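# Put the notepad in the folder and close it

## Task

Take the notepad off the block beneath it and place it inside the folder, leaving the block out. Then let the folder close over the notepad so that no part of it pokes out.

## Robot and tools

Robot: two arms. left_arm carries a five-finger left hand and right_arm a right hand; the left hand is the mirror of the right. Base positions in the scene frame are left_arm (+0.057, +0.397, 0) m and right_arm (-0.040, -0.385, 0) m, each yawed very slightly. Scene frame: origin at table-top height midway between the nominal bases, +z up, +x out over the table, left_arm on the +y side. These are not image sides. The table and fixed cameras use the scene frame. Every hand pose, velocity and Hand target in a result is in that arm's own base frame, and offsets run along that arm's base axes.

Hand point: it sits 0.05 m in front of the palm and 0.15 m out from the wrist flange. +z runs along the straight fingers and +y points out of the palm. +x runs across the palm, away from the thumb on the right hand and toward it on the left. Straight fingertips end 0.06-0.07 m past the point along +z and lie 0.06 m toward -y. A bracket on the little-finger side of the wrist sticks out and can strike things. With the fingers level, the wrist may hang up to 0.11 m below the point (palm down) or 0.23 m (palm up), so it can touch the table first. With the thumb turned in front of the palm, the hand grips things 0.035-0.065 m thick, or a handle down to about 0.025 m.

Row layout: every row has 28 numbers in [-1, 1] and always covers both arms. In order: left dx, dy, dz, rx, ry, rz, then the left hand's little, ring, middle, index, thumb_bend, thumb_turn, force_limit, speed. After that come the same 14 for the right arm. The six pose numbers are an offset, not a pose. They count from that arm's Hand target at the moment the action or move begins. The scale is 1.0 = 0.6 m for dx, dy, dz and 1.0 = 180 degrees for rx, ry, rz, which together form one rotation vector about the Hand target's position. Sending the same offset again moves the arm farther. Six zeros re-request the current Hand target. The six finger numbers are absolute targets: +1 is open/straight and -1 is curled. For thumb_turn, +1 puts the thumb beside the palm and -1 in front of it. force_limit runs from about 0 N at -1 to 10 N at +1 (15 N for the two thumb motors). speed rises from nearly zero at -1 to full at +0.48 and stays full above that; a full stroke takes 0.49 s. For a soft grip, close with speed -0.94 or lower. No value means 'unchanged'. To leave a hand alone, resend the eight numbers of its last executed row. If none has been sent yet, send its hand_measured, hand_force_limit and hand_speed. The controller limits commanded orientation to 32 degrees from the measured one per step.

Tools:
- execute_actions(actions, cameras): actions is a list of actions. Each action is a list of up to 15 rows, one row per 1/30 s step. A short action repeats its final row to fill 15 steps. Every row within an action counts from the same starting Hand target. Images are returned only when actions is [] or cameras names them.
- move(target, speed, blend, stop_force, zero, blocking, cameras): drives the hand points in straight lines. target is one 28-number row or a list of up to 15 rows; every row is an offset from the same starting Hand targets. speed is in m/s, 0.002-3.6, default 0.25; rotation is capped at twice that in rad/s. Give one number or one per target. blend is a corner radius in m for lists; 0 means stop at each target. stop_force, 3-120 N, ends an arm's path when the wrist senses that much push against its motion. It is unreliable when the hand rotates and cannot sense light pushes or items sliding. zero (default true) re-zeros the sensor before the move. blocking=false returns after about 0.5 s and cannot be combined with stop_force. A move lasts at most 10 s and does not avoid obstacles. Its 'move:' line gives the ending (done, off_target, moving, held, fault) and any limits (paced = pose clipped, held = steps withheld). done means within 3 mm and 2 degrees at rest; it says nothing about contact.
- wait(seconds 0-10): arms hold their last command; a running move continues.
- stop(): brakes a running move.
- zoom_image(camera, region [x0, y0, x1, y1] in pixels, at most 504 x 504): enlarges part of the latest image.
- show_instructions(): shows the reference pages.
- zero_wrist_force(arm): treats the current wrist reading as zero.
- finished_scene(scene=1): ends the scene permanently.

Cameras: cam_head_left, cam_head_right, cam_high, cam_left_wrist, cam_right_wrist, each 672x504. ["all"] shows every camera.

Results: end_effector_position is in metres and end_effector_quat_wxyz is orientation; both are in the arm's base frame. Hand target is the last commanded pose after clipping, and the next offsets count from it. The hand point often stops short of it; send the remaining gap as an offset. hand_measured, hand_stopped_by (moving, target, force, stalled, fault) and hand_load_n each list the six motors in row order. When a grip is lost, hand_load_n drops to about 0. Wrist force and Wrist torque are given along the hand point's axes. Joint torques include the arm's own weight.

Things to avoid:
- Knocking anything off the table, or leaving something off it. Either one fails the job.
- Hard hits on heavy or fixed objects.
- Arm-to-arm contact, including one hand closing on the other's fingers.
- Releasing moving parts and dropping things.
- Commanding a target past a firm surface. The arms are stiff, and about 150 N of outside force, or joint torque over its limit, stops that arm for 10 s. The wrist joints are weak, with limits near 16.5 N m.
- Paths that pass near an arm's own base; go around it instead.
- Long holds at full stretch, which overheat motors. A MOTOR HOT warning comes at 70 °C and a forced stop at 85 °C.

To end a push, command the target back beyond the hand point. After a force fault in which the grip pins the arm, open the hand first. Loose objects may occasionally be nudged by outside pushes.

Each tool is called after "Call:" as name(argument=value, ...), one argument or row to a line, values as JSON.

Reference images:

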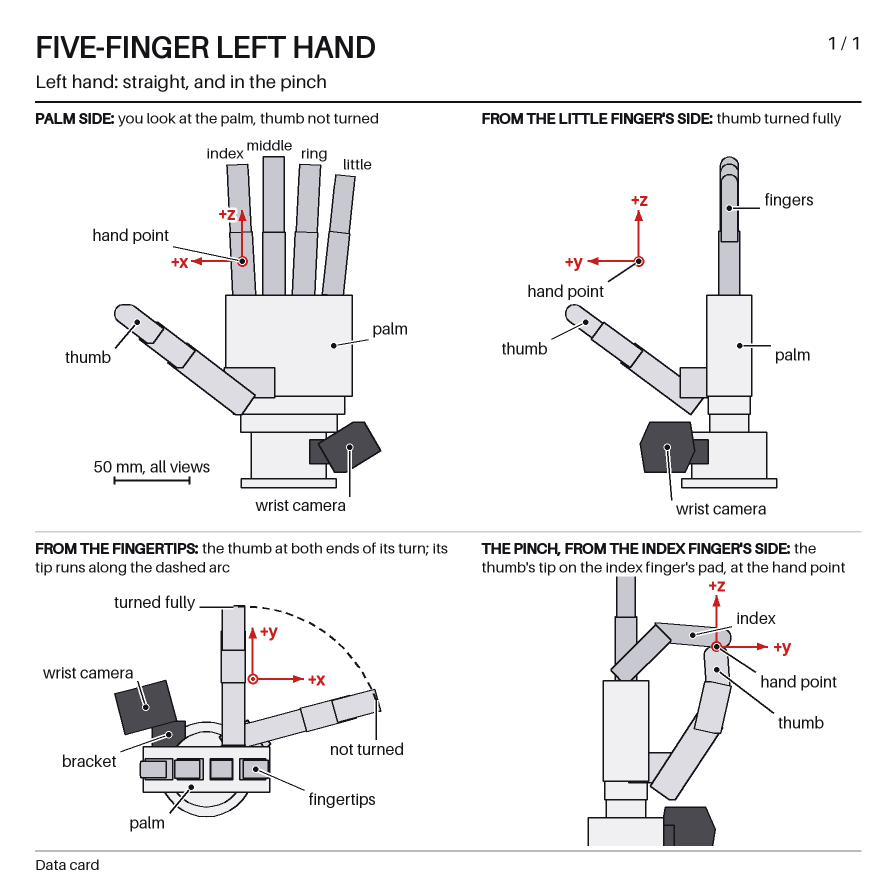

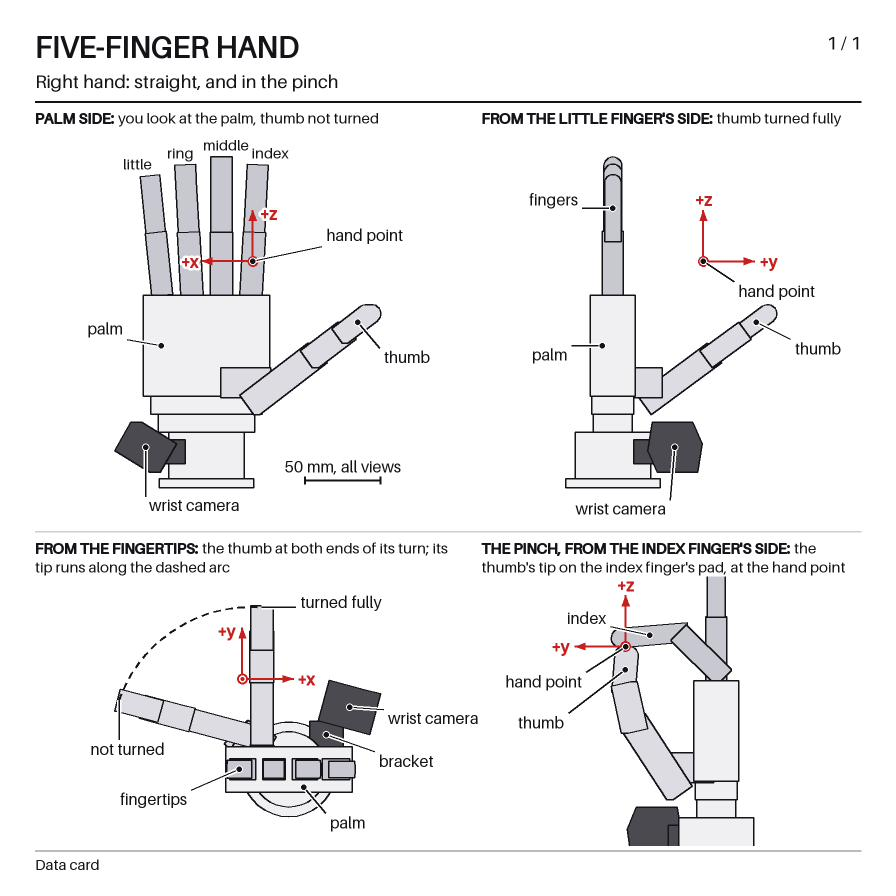

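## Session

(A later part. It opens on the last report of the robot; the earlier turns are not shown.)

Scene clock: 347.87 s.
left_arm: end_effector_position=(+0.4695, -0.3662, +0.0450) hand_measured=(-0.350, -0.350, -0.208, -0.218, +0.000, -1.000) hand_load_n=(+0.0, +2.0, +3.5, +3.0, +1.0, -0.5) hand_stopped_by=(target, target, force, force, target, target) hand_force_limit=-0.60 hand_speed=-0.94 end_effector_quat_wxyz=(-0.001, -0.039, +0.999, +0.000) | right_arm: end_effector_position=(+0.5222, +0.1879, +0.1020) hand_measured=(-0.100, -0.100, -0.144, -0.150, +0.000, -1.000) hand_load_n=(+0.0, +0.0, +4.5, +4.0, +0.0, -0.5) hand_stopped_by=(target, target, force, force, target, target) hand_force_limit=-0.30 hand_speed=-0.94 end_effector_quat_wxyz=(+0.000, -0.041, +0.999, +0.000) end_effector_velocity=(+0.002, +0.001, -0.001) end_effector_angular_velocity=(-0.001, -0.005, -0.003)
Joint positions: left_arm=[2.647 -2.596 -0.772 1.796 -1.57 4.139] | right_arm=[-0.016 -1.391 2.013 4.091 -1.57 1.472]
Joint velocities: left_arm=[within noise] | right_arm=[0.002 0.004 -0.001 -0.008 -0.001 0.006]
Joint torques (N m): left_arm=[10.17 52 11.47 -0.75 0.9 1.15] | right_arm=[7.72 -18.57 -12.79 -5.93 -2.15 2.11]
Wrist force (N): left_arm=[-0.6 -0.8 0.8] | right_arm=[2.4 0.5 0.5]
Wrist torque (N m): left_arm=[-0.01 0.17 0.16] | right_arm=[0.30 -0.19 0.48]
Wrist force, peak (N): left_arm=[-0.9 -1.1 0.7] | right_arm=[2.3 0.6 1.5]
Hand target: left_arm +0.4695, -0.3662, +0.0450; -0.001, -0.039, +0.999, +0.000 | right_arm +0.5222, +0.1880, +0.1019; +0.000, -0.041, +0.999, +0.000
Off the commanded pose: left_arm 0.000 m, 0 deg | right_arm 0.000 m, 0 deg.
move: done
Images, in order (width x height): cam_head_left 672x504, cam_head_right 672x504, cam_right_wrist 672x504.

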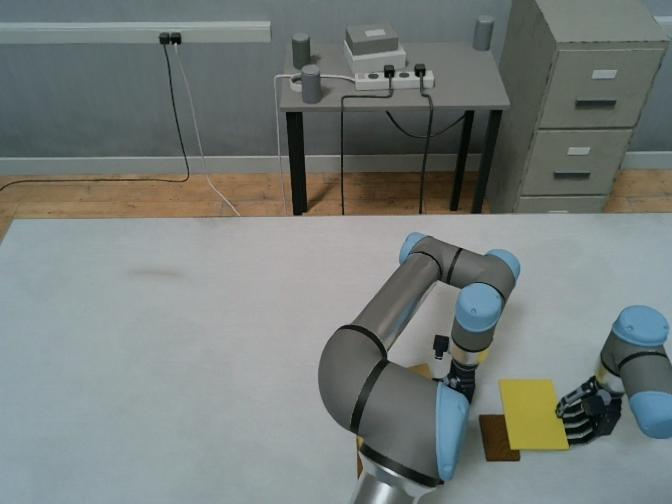

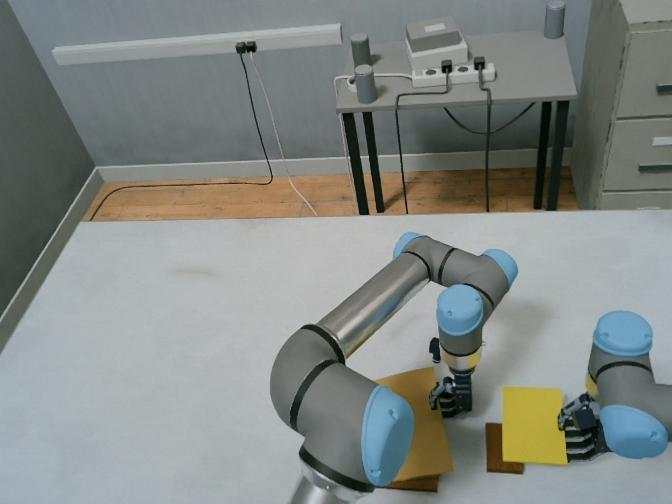

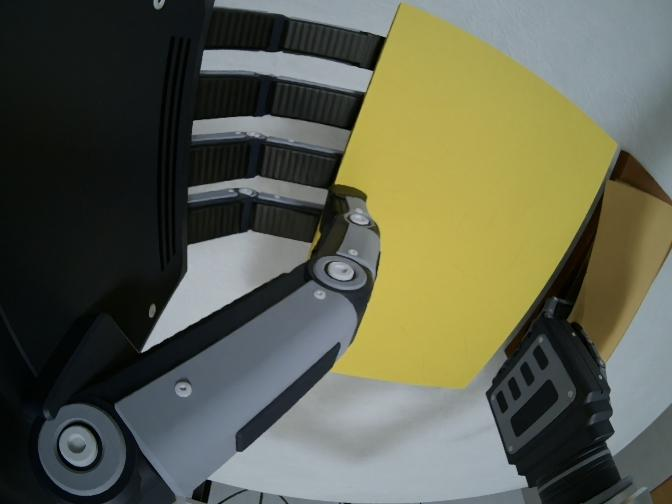

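Call:
move(
  target=[
    [-0.003, 0.0377, 0.0708, -0.0554, -0.0043, 0, -0.35, -0.35, -0.3, -0.3, 0, -1, -0.6, -0.94, 0, 0, 0, 0, 0, 0, -0.1, -0.1, -0.4, -0.4, 0.0, -1, -0.3, -0.94],
    [-0.0064, 0.0813, 0.1167, -0.1219, -0.0095, 0, -0.35, -0.35, -0.3, -0.3, 0, -1, -0.6, -0.94, 0, 0, 0, 0, 0, 0, -0.1, -0.1, -0.4, -0.4, 0.0, -1, -0.3, -0.94],
  ],
  speed=0.08,
  blend=[0.01, 0],
  cameras=["cam_left_wrist", "cam_head_right", "cam_high", "cam_right_wrist"],
)

Call:
zoom_image(
  camera="cam_high",
  region=[260, 150, 430, 290],
)

Scene clock: 357.43 s.
left_arm: end_effector_position=(+0.4657, -0.3174, +0.1151) hand_measured=(-0.350, -0.350, -0.208, -0.218, +0.000, -1.000) hand_load_n=(+0.0, +1.5, +3.0, +3.0, +1.0, +0.0) hand_stopped_by=(target, target, force, force, target, target) hand_force_limit=-0.60 hand_speed=-0.94 end_effector_quat_wxyz=(+0.007, -0.039, +0.981, -0.191) | right_arm: end_effector_position=(+0.5222, +0.1880, +0.1019) hand_measured=(-0.100, -0.100, -0.144, -0.150, +0.000, -1.000) hand_load_n=(+0.0, +0.0, +4.5, +4.0, +0.0, -0.5) hand_stopped_by=(target, target, force, force, target, target) hand_force_limit=-0.30 hand_speed=-0.94 end_effector_quat_wxyz=(+0.000, -0.041, +0.999, +0.000)
Joint positions: left_arm=[2.868 -2.264 -1.152 1.983 -1.211 4.335] | right_arm=[-0.016 -1.391 2.013 4.091 -1.57 1.472]
Joint torques (N m): left_arm=[-10.15 32.12 26.68 -4.49 -1.03 -1.31] | right_arm=[8.46 -18.23 -7.86 -5.84 -2.24 2.26]
Wrist force (N): left_arm=[-0.8 -1.6 1.2] | right_arm=[2.4 0.6 0.8]
Wrist torque (N m): left_arm=[-0.07 0.21 -0.11] | right_arm=[0.30 -0.20 0.48]
Wrist force, peak (N): left_arm=[-1.1 -1.8 1.3] | right_arm=[2.7 0.5 0.7]
Hand target: left_arm +0.4656, -0.3174, +0.1151; +0.007, -0.039, +0.981, -0.191 | right_arm +0.5222, +0.1880, +0.1019; +0.000, -0.041, +0.999, +0.000
Off the commanded pose: left_arm 0.000 m, 0 deg | right_arm 0.000 m, 0 deg.
move: done
Images, in order (width x height): cam_head_right 672x504, cam_high 672x504, cam_left_wrist 672x504, cam_right_wrist 672x504.

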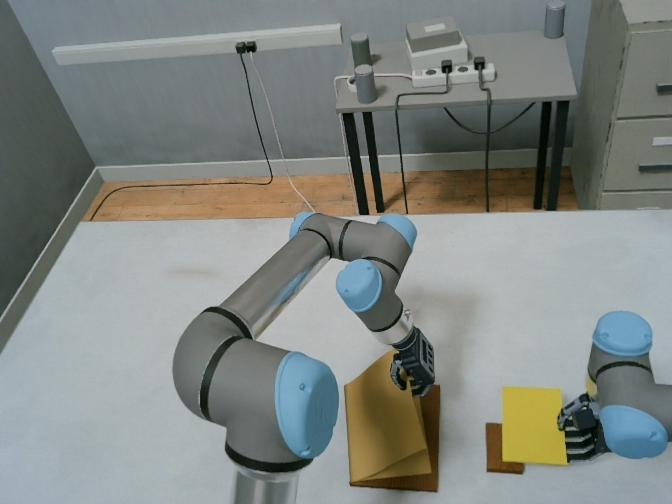

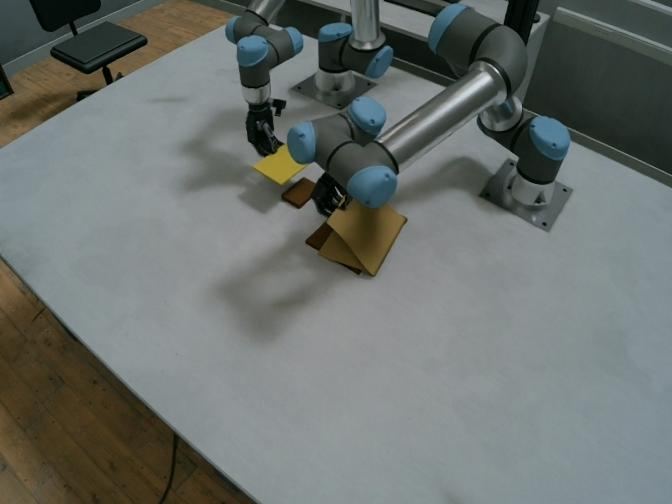

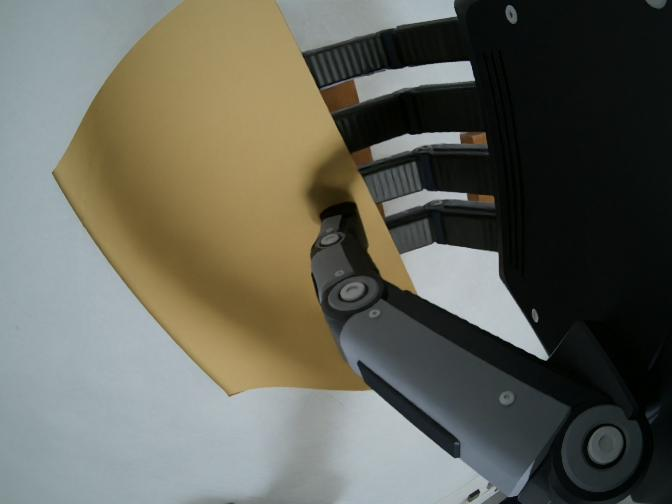

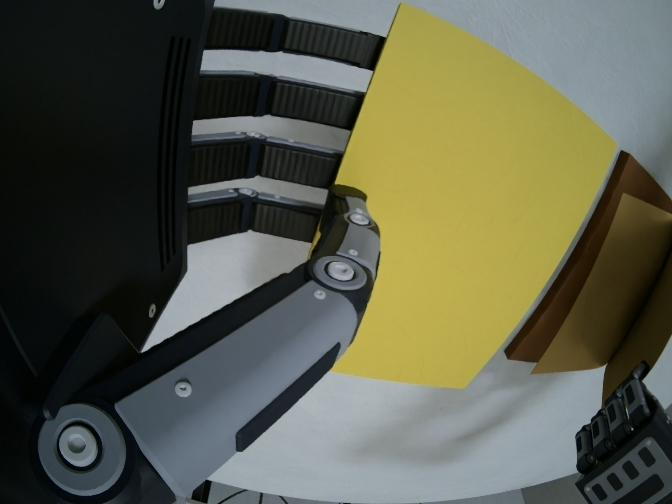

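Scaled by 2.965 from the camera's 672x504 image, which has a finer 960x720 frame.

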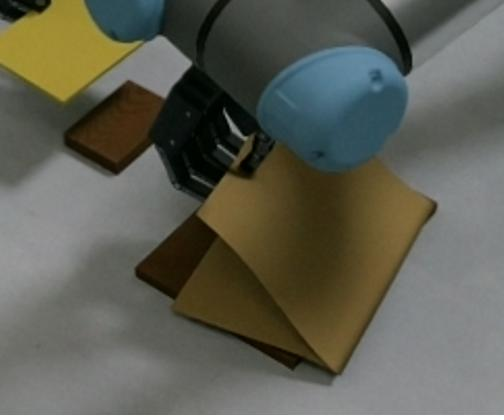

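Call:
zoom_image(
  camera="cam_right_wrist",
  region=[450, 130, 672, 420],
)

Call:
zoom_image(
  camera="cam_head_right",
  region=[320, 330, 480, 504],
)

Scaled by 1.738 from the camera's 672x504 image, which has a finer 960x720 frame.

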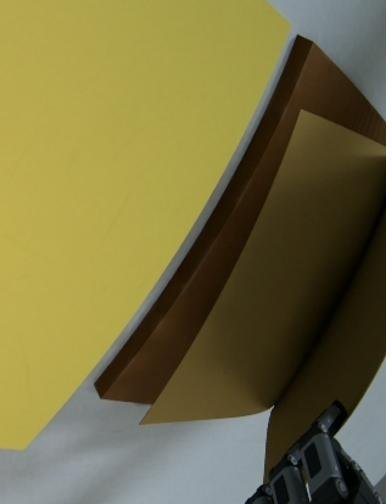

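Scaled by 2.897 from the camera's 672x504 image, which has a finer 960x720 frame.

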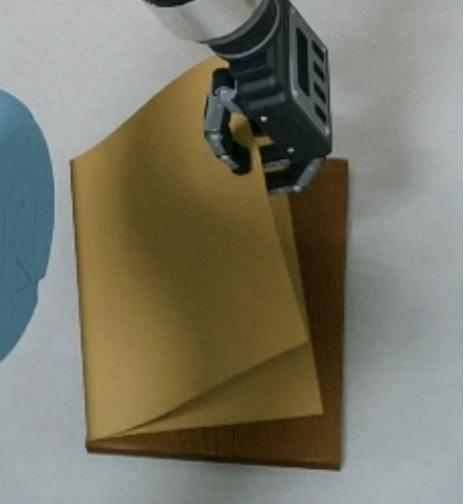

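Call:
move(
  target=[0, 0, 0, 0, 0, 0, -0.35, -0.35, -0.3, -0.3, 0, -1, -0.6, -0.94, 0, -0.1667, 0.03, 0, 0, 0, -0.1, -0.1, -0.4, -0.4, 0.0, -1, -0.3, -0.94],
  speed=0.12,
)

Call:
move(
  target=[
    [0.003, -0.03, -0.045, 0.0665, 0.0052, 0, -0.35, -0.35, -0.3, -0.3, 0, -1, -0.6, -0.94, 0, 0, 0, 0, 0, 0, -0.1, -0.1, -0.4, -0.4, 0.0, -1, -0.3, -0.94],
    [0.0055, -0.048, -0.1167, 0.1219, 0.0095, 0, -0.35, -0.35, -0.3, -0.3, 0, -1, -0.6, -0.94, 0, 0, 0, 0, 0, 0, -0.1, -0.1, -0.4, -0.4, 0.0, -1, -0.3, -0.94],
  ],
  speed=0.08,
  blend=[0.01, 0],
  cameras=["cam_left_wrist", "cam_high", "cam_right_wrist"],
)

Call:
zoom_image(
  camera="cam_high",
  region=[260, 150, 430, 290],
)

Scene clock: 375.80 s.
left_arm: end_effector_position=(+0.4656, -0.3174, +0.1151) hand_measured=(-0.350, -0.350, -0.208, -0.218, +0.000, -1.000) hand_load_n=(+0.0, +1.5, +3.5, +3.0, +1.0, +0.0) hand_stopped_by=(target, target, force, force, target, target) hand_force_limit=-0.60 hand_speed=-0.94 end_effector_quat_wxyz=(+0.007, -0.039, +0.981, -0.191) | right_arm: end_effector_position=(+0.5221, +0.0880, +0.1199) hand_measured=(-0.100, -0.100, -0.144, -0.150, +0.000, -1.000) hand_load_n=(+0.0, +0.0, +4.5, +4.0, +0.0, -0.5) hand_stopped_by=(target, target, force, force, target, target) hand_force_limit=-0.30 hand_speed=-0.94 end_effector_quat_wxyz=(+0.000, -0.041, +0.999, +0.000)
Joint positions: left_arm=[2.868 -2.264 -1.152 1.982 -1.211 4.335] | right_arm=[-0.22 -1.451 2.029 4.135 -1.571 1.268]
Joint torques (N m): left_arm=[-11.51 31.59 26.53 -4.72 0.96 0.95] | right_arm=[-0.11 -16.3 -31.15 -5.56 2.88 1.41]
Wrist force (N): left_arm=[-1.0 -1.5 1.3] | right_arm=[2.3 0.3 0.8]
Wrist torque (N m): left_arm=[-0.05 0.23 -0.12] | right_arm=[0.25 -0.24 0.46]
Wrist force, peak (N): left_arm=[-1.0 -1.7 1.6] | right_arm=[2.4 1.7 0.7]
Hand target: left_arm +0.4656, -0.3174, +0.1151; +0.007, -0.039, +0.981, -0.191 | right_arm +0.5222, +0.0879, +0.1199; +0.000, -0.041, +0.999, +0.000
Off the commanded pose: left_arm 0.000 m, 0 deg | right_arm 0.000 m, 0 deg.
move: done

Scene clock: 378.50 s.
left_arm: end_effector_position=(+0.4688, -0.3463, +0.0450) hand_measured=(-0.350, -0.350, -0.208, -0.218, +0.000, -1.000) hand_load_n=(+0.0, +1.5, +3.5, +3.0, +1.0, +0.0) hand_stopped_by=(target, target, force, force, target, target) hand_force_limit=-0.60 hand_speed=-0.94 end_effector_quat_wxyz=(-0.001, -0.039, +0.999, +0.000) end_effector_velocity=(+0.000, +0.000, +0.001) end_effector_angular_velocity=(-0.006, -0.001, -0.002) | right_arm: end_effector_position=(+0.5222, +0.0879, +0.1199) hand_measured=(-0.100, -0.100, -0.144, -0.150, +0.000, -1.000) hand_load_n=(+0.0, +0.0, +4.5, +4.0, +0.0, -0.5) hand_stopped_by=(target, target, force, force, target, target) hand_force_limit=-0.30 hand_speed=-0.94 end_effector_quat_wxyz=(+0.000, -0.041, +0.999, +0.000)
Joint positions: left_arm=[2.674 -2.554 -0.853 1.835 -1.57 4.166] | right_arm=[-0.22 -1.451 2.029 4.135 -1.571 1.268]
Joint velocities: left_arm=[0.003 0.005 -0.005 0.004 0.005 0.005] | right_arm=[within noise]
Joint torques (N m): left_arm=[12.41 66.7 9.82 -0.5 0.89 1.17] | right_arm=[-3.32 -16.08 -31.14 -5.75 3.06 -2.21]
Wrist force (N): left_arm=[-0.6 -0.9 0.5] | right_arm=[2.3 0.2 0.6]
Wrist torque (N m): left_arm=[-0.03 0.12 0.16] | right_arm=[0.25 -0.23 0.46]
Wrist force, peak (N): left_arm=[-0.4 -2.3 1.1] | right_arm=[2.5 0.4 0.4]
Hand target: left_arm +0.4689, -0.3462, +0.0450; -0.001, -0.039, +0.999, +0.000 | right_arm +0.5222, +0.0879, +0.1199; +0.000, -0.041, +0.999, +0.000
Off the commanded pose: left_arm 0.000 m, 0 deg | right_arm 0.000 m, 0 deg.
move: done
Images, in order (width x height): cam_high 672x504, cam_left_wrist 672x504, cam_right_wrist 672x504.

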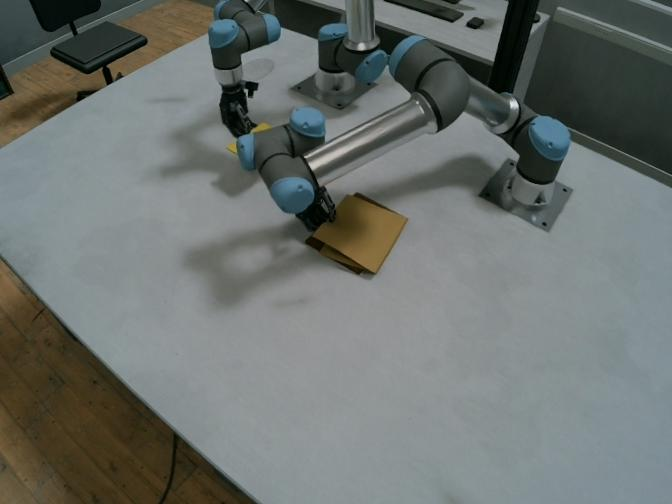

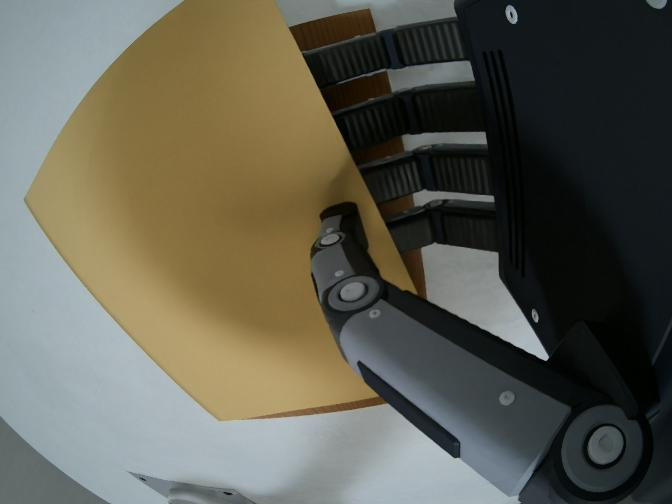

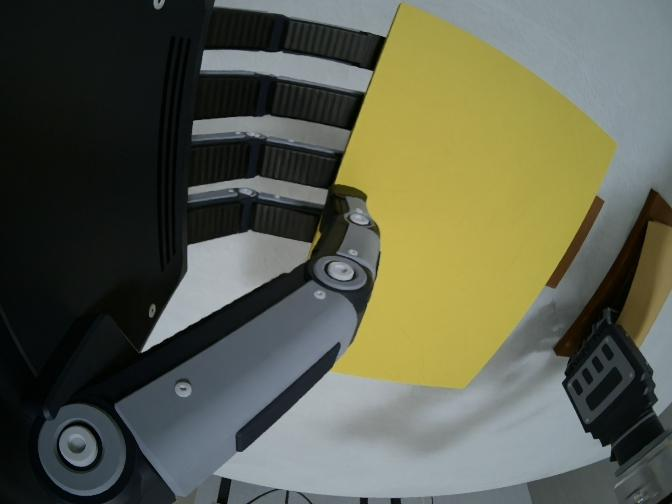

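Scaled by 2.965 from the camera's 672x504 image, which has a finer 960x720 frame.

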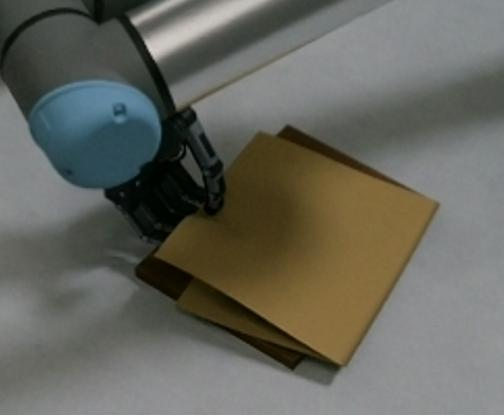

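Call:
move(
  target=[-0.0417, -0.1, 0, 0, 0, -0.0528, -0.35, -0.35, -0.3, -0.3, 0, -1, -0.6, -0.94, 0, 0, 0, 0, 0, 0, -0.1, -0.1, -0.4, -0.4, 0.0, -1, -0.3, -0.94],
  speed=0.06,
  cameras=["cam_left_wrist", "cam_high", "cam_head_right"],
)

Call:
zoom_image(
  camera="cam_high",
  region=[260, 150, 430, 290],
)

Scene clock: 381.37 s.
left_arm: end_effector_position=(+0.4438, -0.4063, +0.0450) hand_measured=(-0.350, -0.350, -0.208, -0.218, +0.000, -1.000) hand_load_n=(+0.0, +1.5, +3.5, +3.0, +1.0, +0.0) hand_stopped_by=(target, target, force, force, target, target) hand_force_limit=-0.60 hand_speed=-0.94 end_effector_quat_wxyz=(-0.001, +0.044, +0.999, +0.000) | right_arm: end_effector_position=(+0.5222, +0.0879, +0.1199) hand_measured=(-0.100, -0.100, -0.144, -0.150, +0.000, -1.000) hand_load_n=(+0.0, +0.0, +4.5, +4.0, +0.0, -0.5) hand_stopped_by=(target, target, force, force, target, target) hand_force_limit=-0.30 hand_speed=-0.94 end_effector_quat_wxyz=(+0.000, -0.041, +0.999, +0.000)
Joint positions: left_arm=[2.559 -2.611 -0.743 1.782 -1.57 4.217] | right_arm=[-0.22 -1.451 2.029 4.135 -1.571 1.268]
Joint torques (N m): left_arm=[13.02 67.85 9.53 -0.53 -1.25 -1.21] | right_arm=[-2.96 -16.61 -31.03 -5.79 3.02 -2.25]
Wrist force (N): left_arm=[-0.4 -0.6 0.5] | right_arm=[2.3 0.4 0.5]
Wrist torque (N m): left_arm=[0.02 0.16 0.02] | right_arm=[0.28 -0.23 0.46]
Wrist force, peak (N): left_arm=[-0.6 -1.3 0.8] | right_arm=[2.5 0.3 0.9]
Hand target: left_arm +0.4439, -0.4062, +0.0450; -0.001, +0.044, +0.999, +0.000 | right_arm +0.5222, +0.0879, +0.1199; +0.000, -0.041, +0.999, +0.000
Off the commanded pose: left_arm 0.000 m, 0 deg | right_arm 0.000 m, 0 deg.
move: done
Images, in order (width x height): cam_head_right 672x504, cam_high 672x504, cam_left_wrist 672x504.

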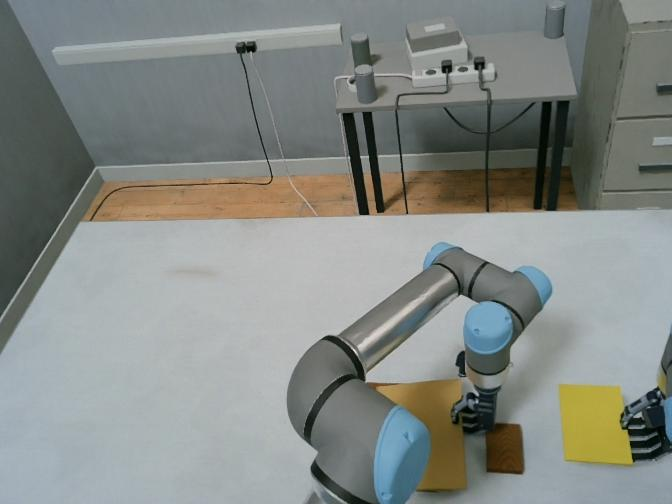

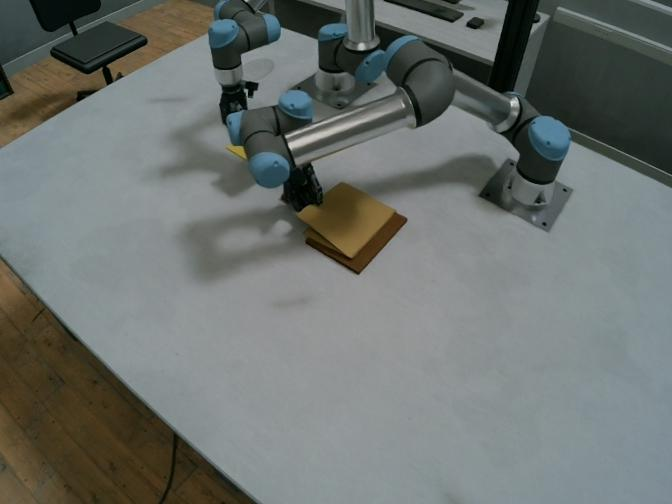

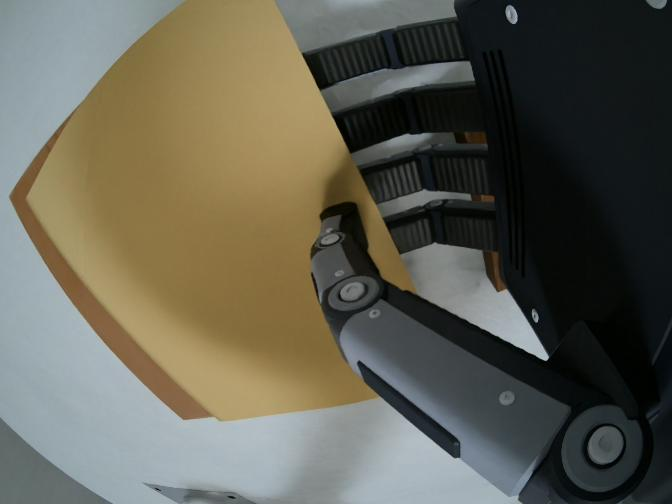

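Scaled by 2.965 from the camera's 672x504 image, which has a finer 960x720 frame.

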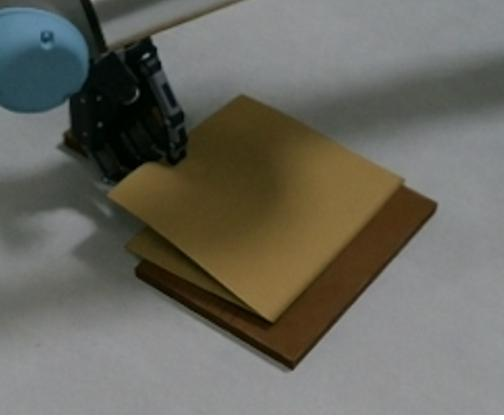

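Call:
move(
  target=[
    [0.0025, 0.0282, 0.0733, -0.0553, 0.0048, 0, -0.35, -0.35, -0.3, -0.3, 0, -1, -0.6, -0.94, 0, 0, 0, 0, 0, 0, -0.1, -0.1, -0.4, -0.4, 0.0, -1, -0.3, -0.94],
    [0.006, 0.0691, 0.124, -0.1217, 0.0106, 0, -0.35, -0.35, -0.3, -0.3, 0, -1, -0.6, -0.94, 0, 0, 0, 0, 0, 0, -0.1, -0.1, -0.4, -0.4, 0.0, -1, -0.3, -0.94],
    [0.0091, 0.1041, 0.149, -0.155, 0.0135, 0, -0.35, -0.35, -0.3, -0.3, 0, -1, -0.6, -0.94, 0, 0, 0, 0, 0, 0, -0.1, -0.1, -0.4, -0.4, 0.0, -1, -0.3, -0.94],
  ],
  speed=0.08,
  blend=[0.01, 0.01, 0],
  cameras=["cam_left_wrist", "cam_high", "cam_head_right", "cam_right_wrist"],
)

Call:
zoom_image(
  camera="cam_high",
  region=[260, 150, 430, 290],
)

Call:
zoom_image(
  camera="cam_head_right",
  region=[320, 330, 560, 504],
)

Scene clock: 388.90 s.
left_arm: end_effector_position=(+0.4494, -0.3437, +0.1345) hand_measured=(-0.350, -0.350, -0.208, -0.218, +0.000, -1.000) hand_load_n=(+0.0, +1.5, +3.5, +3.0, +1.0, -0.5) hand_stopped_by=(target, target, force, force, target, target) hand_force_limit=-0.60 hand_speed=-0.94 end_effector_quat_wxyz=(-0.011, +0.042, +0.969, -0.242) | right_arm: end_effector_position=(+0.5222, +0.0879, +0.1199) hand_measured=(-0.100, -0.100, -0.144, -0.150, +0.000, -1.000) hand_load_n=(+0.0, +0.0, +4.5, +4.0, +0.0, -0.5) hand_stopped_by=(target, target, force, force, target, target) hand_force_limit=-0.30 hand_speed=-0.94 end_effector_quat_wxyz=(+0.000, -0.041, +0.999, +0.000)
Joint positions: left_arm=[2.855 -2.247 -1.153 1.933 -1.092 4.487] | right_arm=[-0.22 -1.451 2.029 4.135 -1.571 1.268]
Joint torques (N m): left_arm=[-10.54 31.96 27.11 -1.54 -1.12 -1.21] | right_arm=[-3.57 -16.58 -31.81 -5.7 3.03 -2.26]
Wrist force (N): left_arm=[-0.9 -2.1 1.1] | right_arm=[2.4 0.3 0.5]
Wrist torque (N m): left_arm=[-0.15 0.20 -0.11] | right_arm=[0.27 -0.25 0.47]
Wrist force, peak (N): left_arm=[-0.9 -2.2 1.1] | right_arm=[2.6 0.3 0.5]
Hand target: left_arm +0.4494, -0.3438, +0.1344; -0.011, +0.042, +0.969, -0.242 | right_arm +0.5222, +0.0879, +0.1199; +0.000, -0.041, +0.999, +0.000
Off the commanded pose: left_arm 0.000 m, 0 deg | right_arm 0.000 m, 0 deg.
move: done
Images, in order (width x height): cam_head_right 672x504, cam_high 672x504, cam_left_wrist 672x504, cam_right_wrist 672x504.

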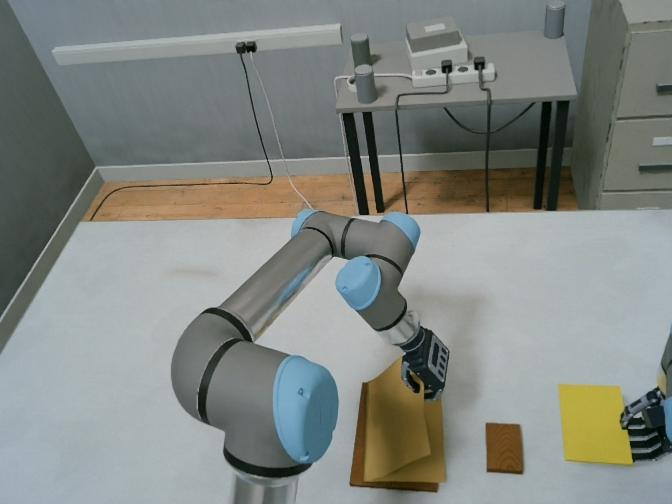

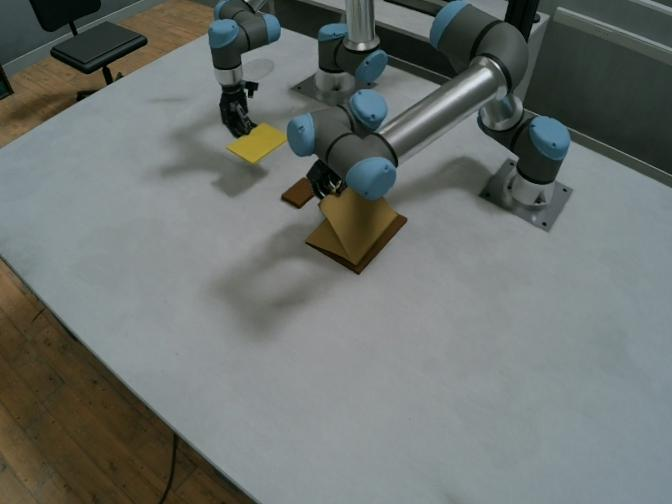

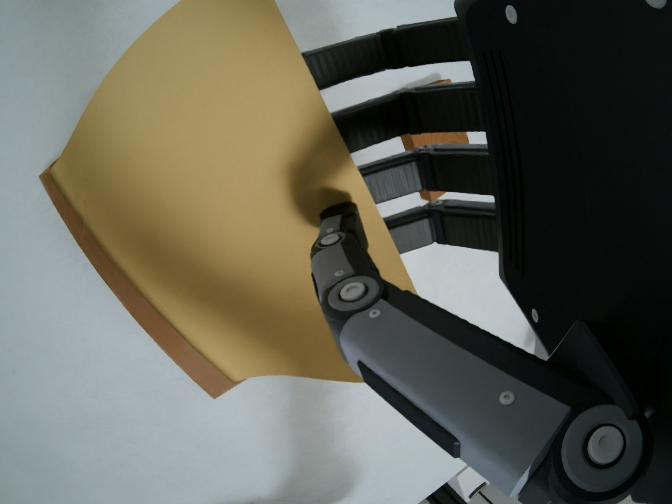

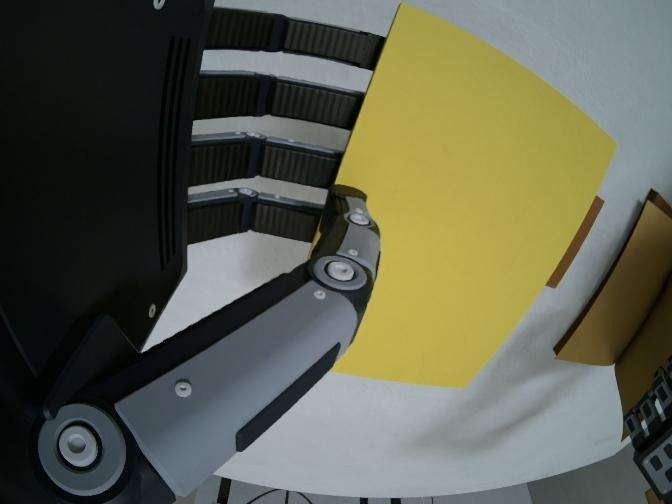

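Scaled by 2.965 from the camera's 672x504 image, which has a finer 960x720 frame.

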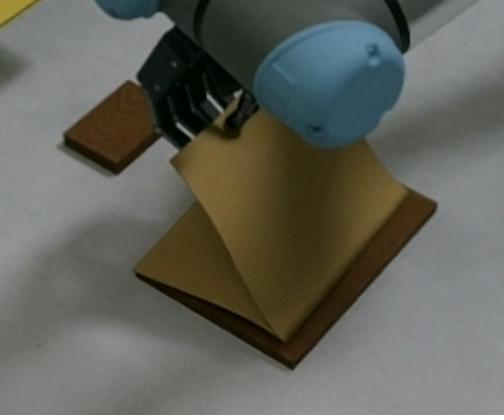

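Scaled by 2.100 from the camera's 672x504 image, which has a finer 960x720 frame.

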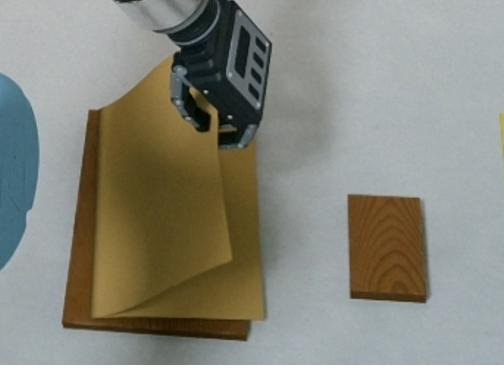

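Call:
move(
  target=[0.0067, 0.0769, 0.0343, -0.1107, 0.0097, 0, -0.35, -0.35, -0.3, -0.3, 0, -1, -0.6, -0.94, 0, 0, 0, 0, 0, 0, -0.1, -0.1, -0.4, -0.4, 0.0, -1, -0.3, -0.94],
  speed=0.06,
  cameras=["cam_left_wrist", "cam_high", "cam_head_right", "cam_right_wrist"],
)

Call:
zoom_image(
  camera="cam_high",
  region=[260, 150, 430, 290],
)

Call:
zoom_image(
  camera="cam_head_right",
  region=[320, 330, 560, 504],
)

Scene clock: 402.87 s.
left_arm: end_effector_position=(+0.4533, -0.2975, +0.1551) hand_measured=(-0.350, -0.350, -0.208, -0.218, +0.000, -1.000) hand_load_n=(+0.0, +1.5, +3.5, +3.0, +1.0, +0.0) hand_stopped_by=(target, target, force, force, target, target) hand_force_limit=-0.60 hand_speed=-0.94 end_effector_quat_wxyz=(-0.018, +0.040, +0.913, -0.406) end_effector_velocity=(+0.000, +0.000, +0.000) end_effector_angular_velocity=(+0.006, +0.000, +0.001) | right_arm: end_effector_position=(+0.5222, +0.0879, +0.1199) hand_measured=(-0.100, -0.100, -0.144, -0.150, +0.000, -1.000) hand_load_n=(+0.0, +0.0, +4.5, +4.5, +0.0, -0.5) hand_stopped_by=(target, target, force, force, target, target) hand_force_limit=-0.30 hand_speed=-0.94 end_effector_quat_wxyz=(+0.000, -0.041, +0.999, +0.000)
Joint positions: left_arm=[3.098 -2.173 -1.363 1.915 -0.734 4.778] | right_arm=[-0.22 -1.451 2.029 4.135 -1.571 1.268]
Joint velocities: left_arm=[-0.003 0 0.003 0.001 -0.005 -0.007] | right_arm=[within noise]
Joint torques (N m): left_arm=[-10.49 46.68 25.14 -0.82 -0.54 -1.09] | right_arm=[-2.84 -16.51 -30.72 -5.77 2.95 -2.21]
Wrist force (N): left_arm=[-0.7 -3.7 2.1] | right_arm=[2.4 0.3 0.4]
Wrist torque (N m): left_arm=[-0.44 0.19 -0.16] | right_arm=[0.26 -0.24 0.47]
Wrist force, peak (N): left_arm=[-1.1 -3.6 2.3] | right_arm=[2.6 0.5 0.5]
Hand target: left_arm +0.4534, -0.2976, +0.1550; -0.018, +0.040, +0.913, -0.406 | right_arm +0.5222, +0.0879, +0.1199; +0.000, -0.041, +0.999, +0.000
Off the commanded pose: left_arm 0.000 m, 0 deg | right_arm 0.000 m, 0 deg.
move: done
Images, in order (width x height): cam_head_right 672x504, cam_high 672x504, cam_left_wrist 672x504, cam_right_wrist 672x504.

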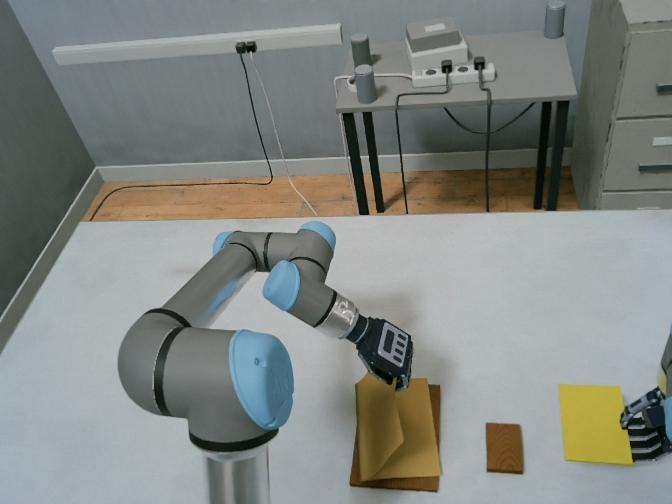

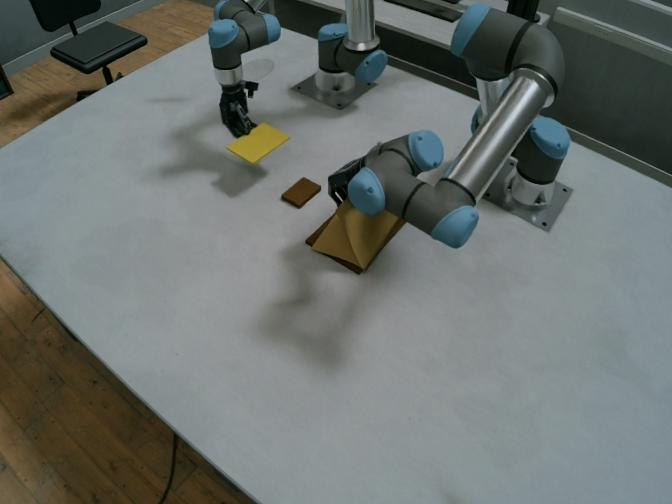

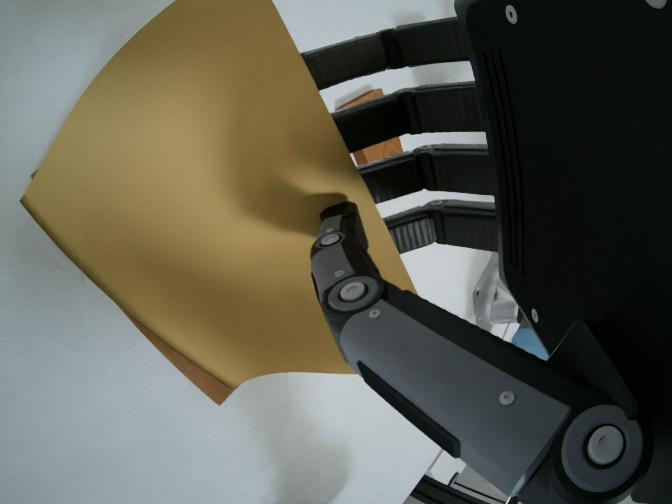

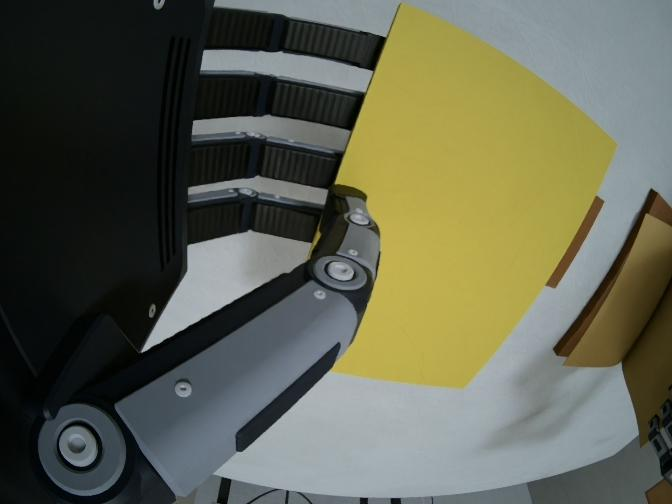

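Scaled by 2.965 from the camera's 672x504 image, which has a finer 960x720 frame.

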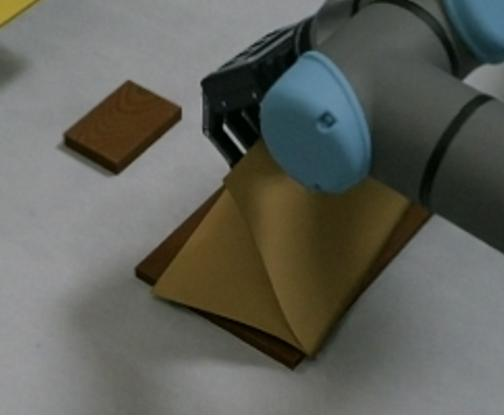

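Scaled by 2.100 from the camera's 672x504 image, which has a finer 960x720 frame.

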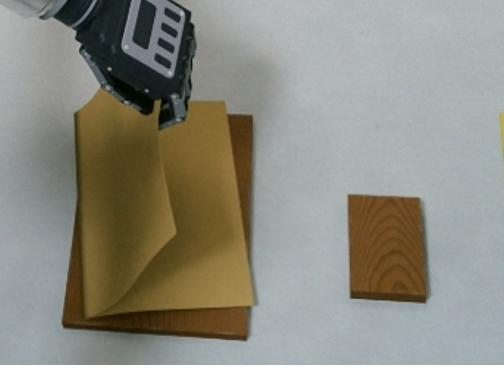

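Call:
move(
  target=[
    [0, 0, 0, 0, 0, 0, -0.35, -0.35, -0.3, -0.3, 0, -1, -0.6, -0.94, 0.0662, 0.40, -0.04, 0, 0, 0.0361, -0.1, -0.1, -0.4, -0.4, 0.0, -1, -0.3, -0.94],
    [0, 0, 0, 0, 0, 0, -0.35, -0.35, -0.3, -0.3, 0, -1, -0.6, -0.94, 0.0662, 0.4535, -0.11, 0, 0, 0.0361, -0.1, -0.1, -0.4, -0.4, 0.0, -1, -0.3, -0.94],
  ],
  speed=0.1,
  blend=[0.02, 0],
  cameras=["all"],
)

Call:
zoom_image(
  camera="cam_right_wrist",
  region=[300, 0, 672, 400],
)

Call:
zoom_image(
  camera="cam_head_right",
  region=[320, 330, 560, 504],
)

Scene clock: 418.83 s.
left_arm: end_effector_position=(+0.4534, -0.2976, +0.1550) hand_measured=(-0.350, -0.350, -0.208, -0.218, +0.000, -1.000) hand_load_n=(+0.0, +1.5, +3.5, +3.0, +0.5, +0.0) hand_stopped_by=(target, target, force, force, target, target) hand_force_limit=-0.60 hand_speed=-0.94 end_effector_quat_wxyz=(-0.018, +0.040, +0.913, -0.406) | right_arm: end_effector_position=(+0.5620, +0.3601, +0.0540) hand_measured=(-0.100, -0.100, -0.144, -0.150, +0.000, -1.000) hand_load_n=(+0.0, +0.0, +4.5, +4.0, +0.0, -0.5) hand_stopped_by=(target, target, force, force, target, target) hand_force_limit=-0.30 hand_speed=-0.94 end_effector_quat_wxyz=(+0.000, -0.098, +0.995, +0.000)
Joint positions: left_arm=[3.098 -2.173 -1.362 1.915 -0.734 4.778] | right_arm=[0.28 -1.102 1.752 4.062 -1.57 1.655]
Joint torques (N m): left_arm=[-8.97 29.49 25.4 -0.32 1.41 -1.14] | right_arm=[-5.49 -42.78 -20.76 0.31 -1.6 -2.28]
Wrist force (N): left_arm=[-0.9 -3.4 2.3] | right_arm=[2.3 0.2 0.6]
Wrist torque (N m): left_arm=[-0.42 0.21 -0.17] | right_arm=[0.23 -0.20 0.35]
Wrist force, peak (N): left_arm=[-0.9 -4.0 2.1] | right_arm=[2.5 0.9 1.3]
Hand target: left_arm +0.4534, -0.2976, +0.1550; -0.018, +0.040, +0.913, -0.406 | right_arm +0.5619, +0.3600, +0.0539; +0.000, -0.098, +0.995, +0.000
Off the commanded pose: left_arm 0.000 m, 0 deg | right_arm 0.000 m, 0 deg.
move: done

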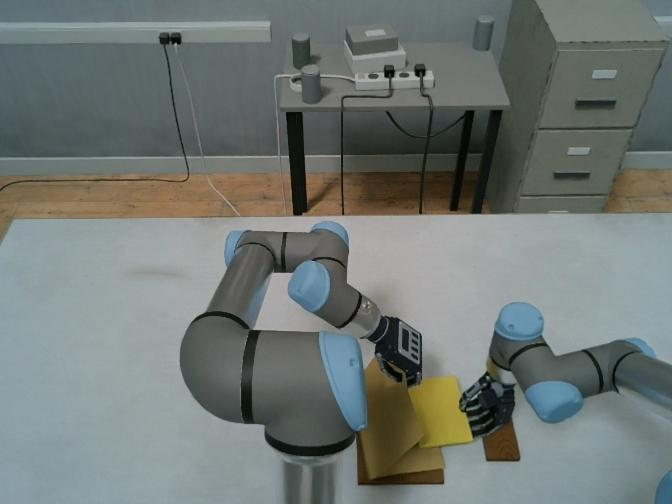

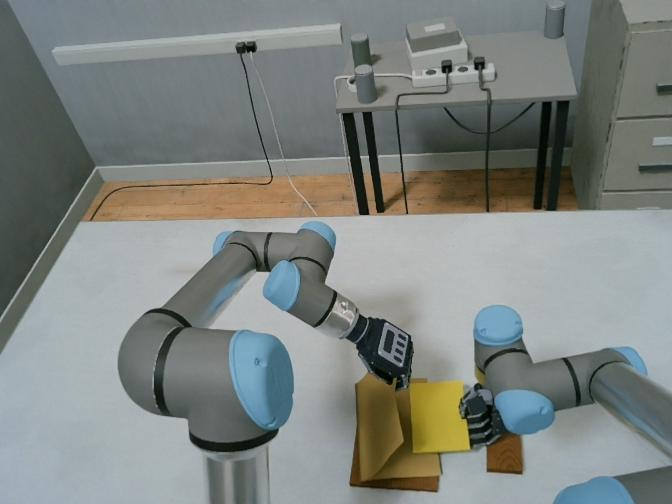

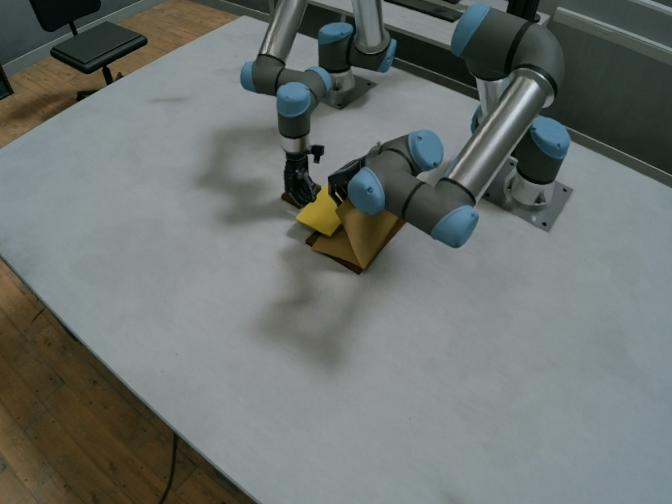

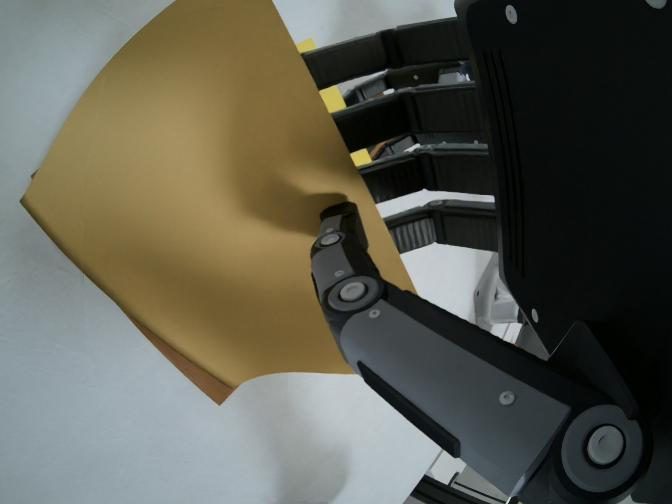

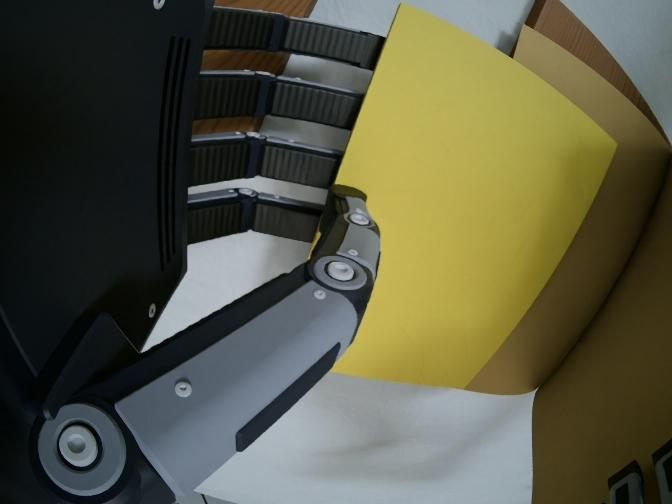

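Scaled by 1.260 from the camera's 672x504 image, which has a finer 960x720 frame.

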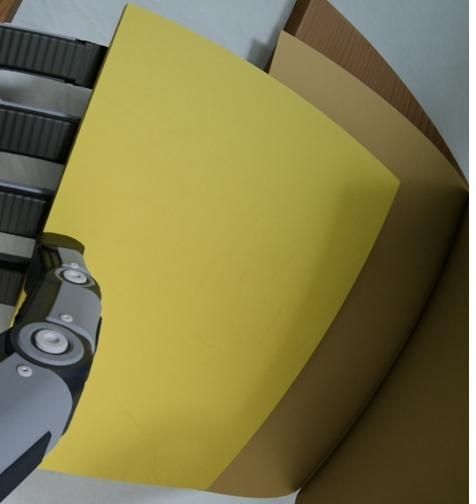

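Scaled by 2.100 from the camera's 672x504 image, which has a finer 960x720 frame.

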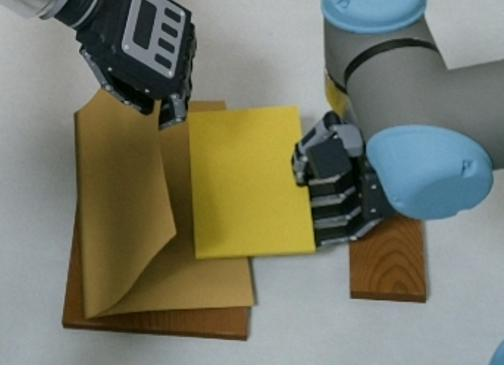

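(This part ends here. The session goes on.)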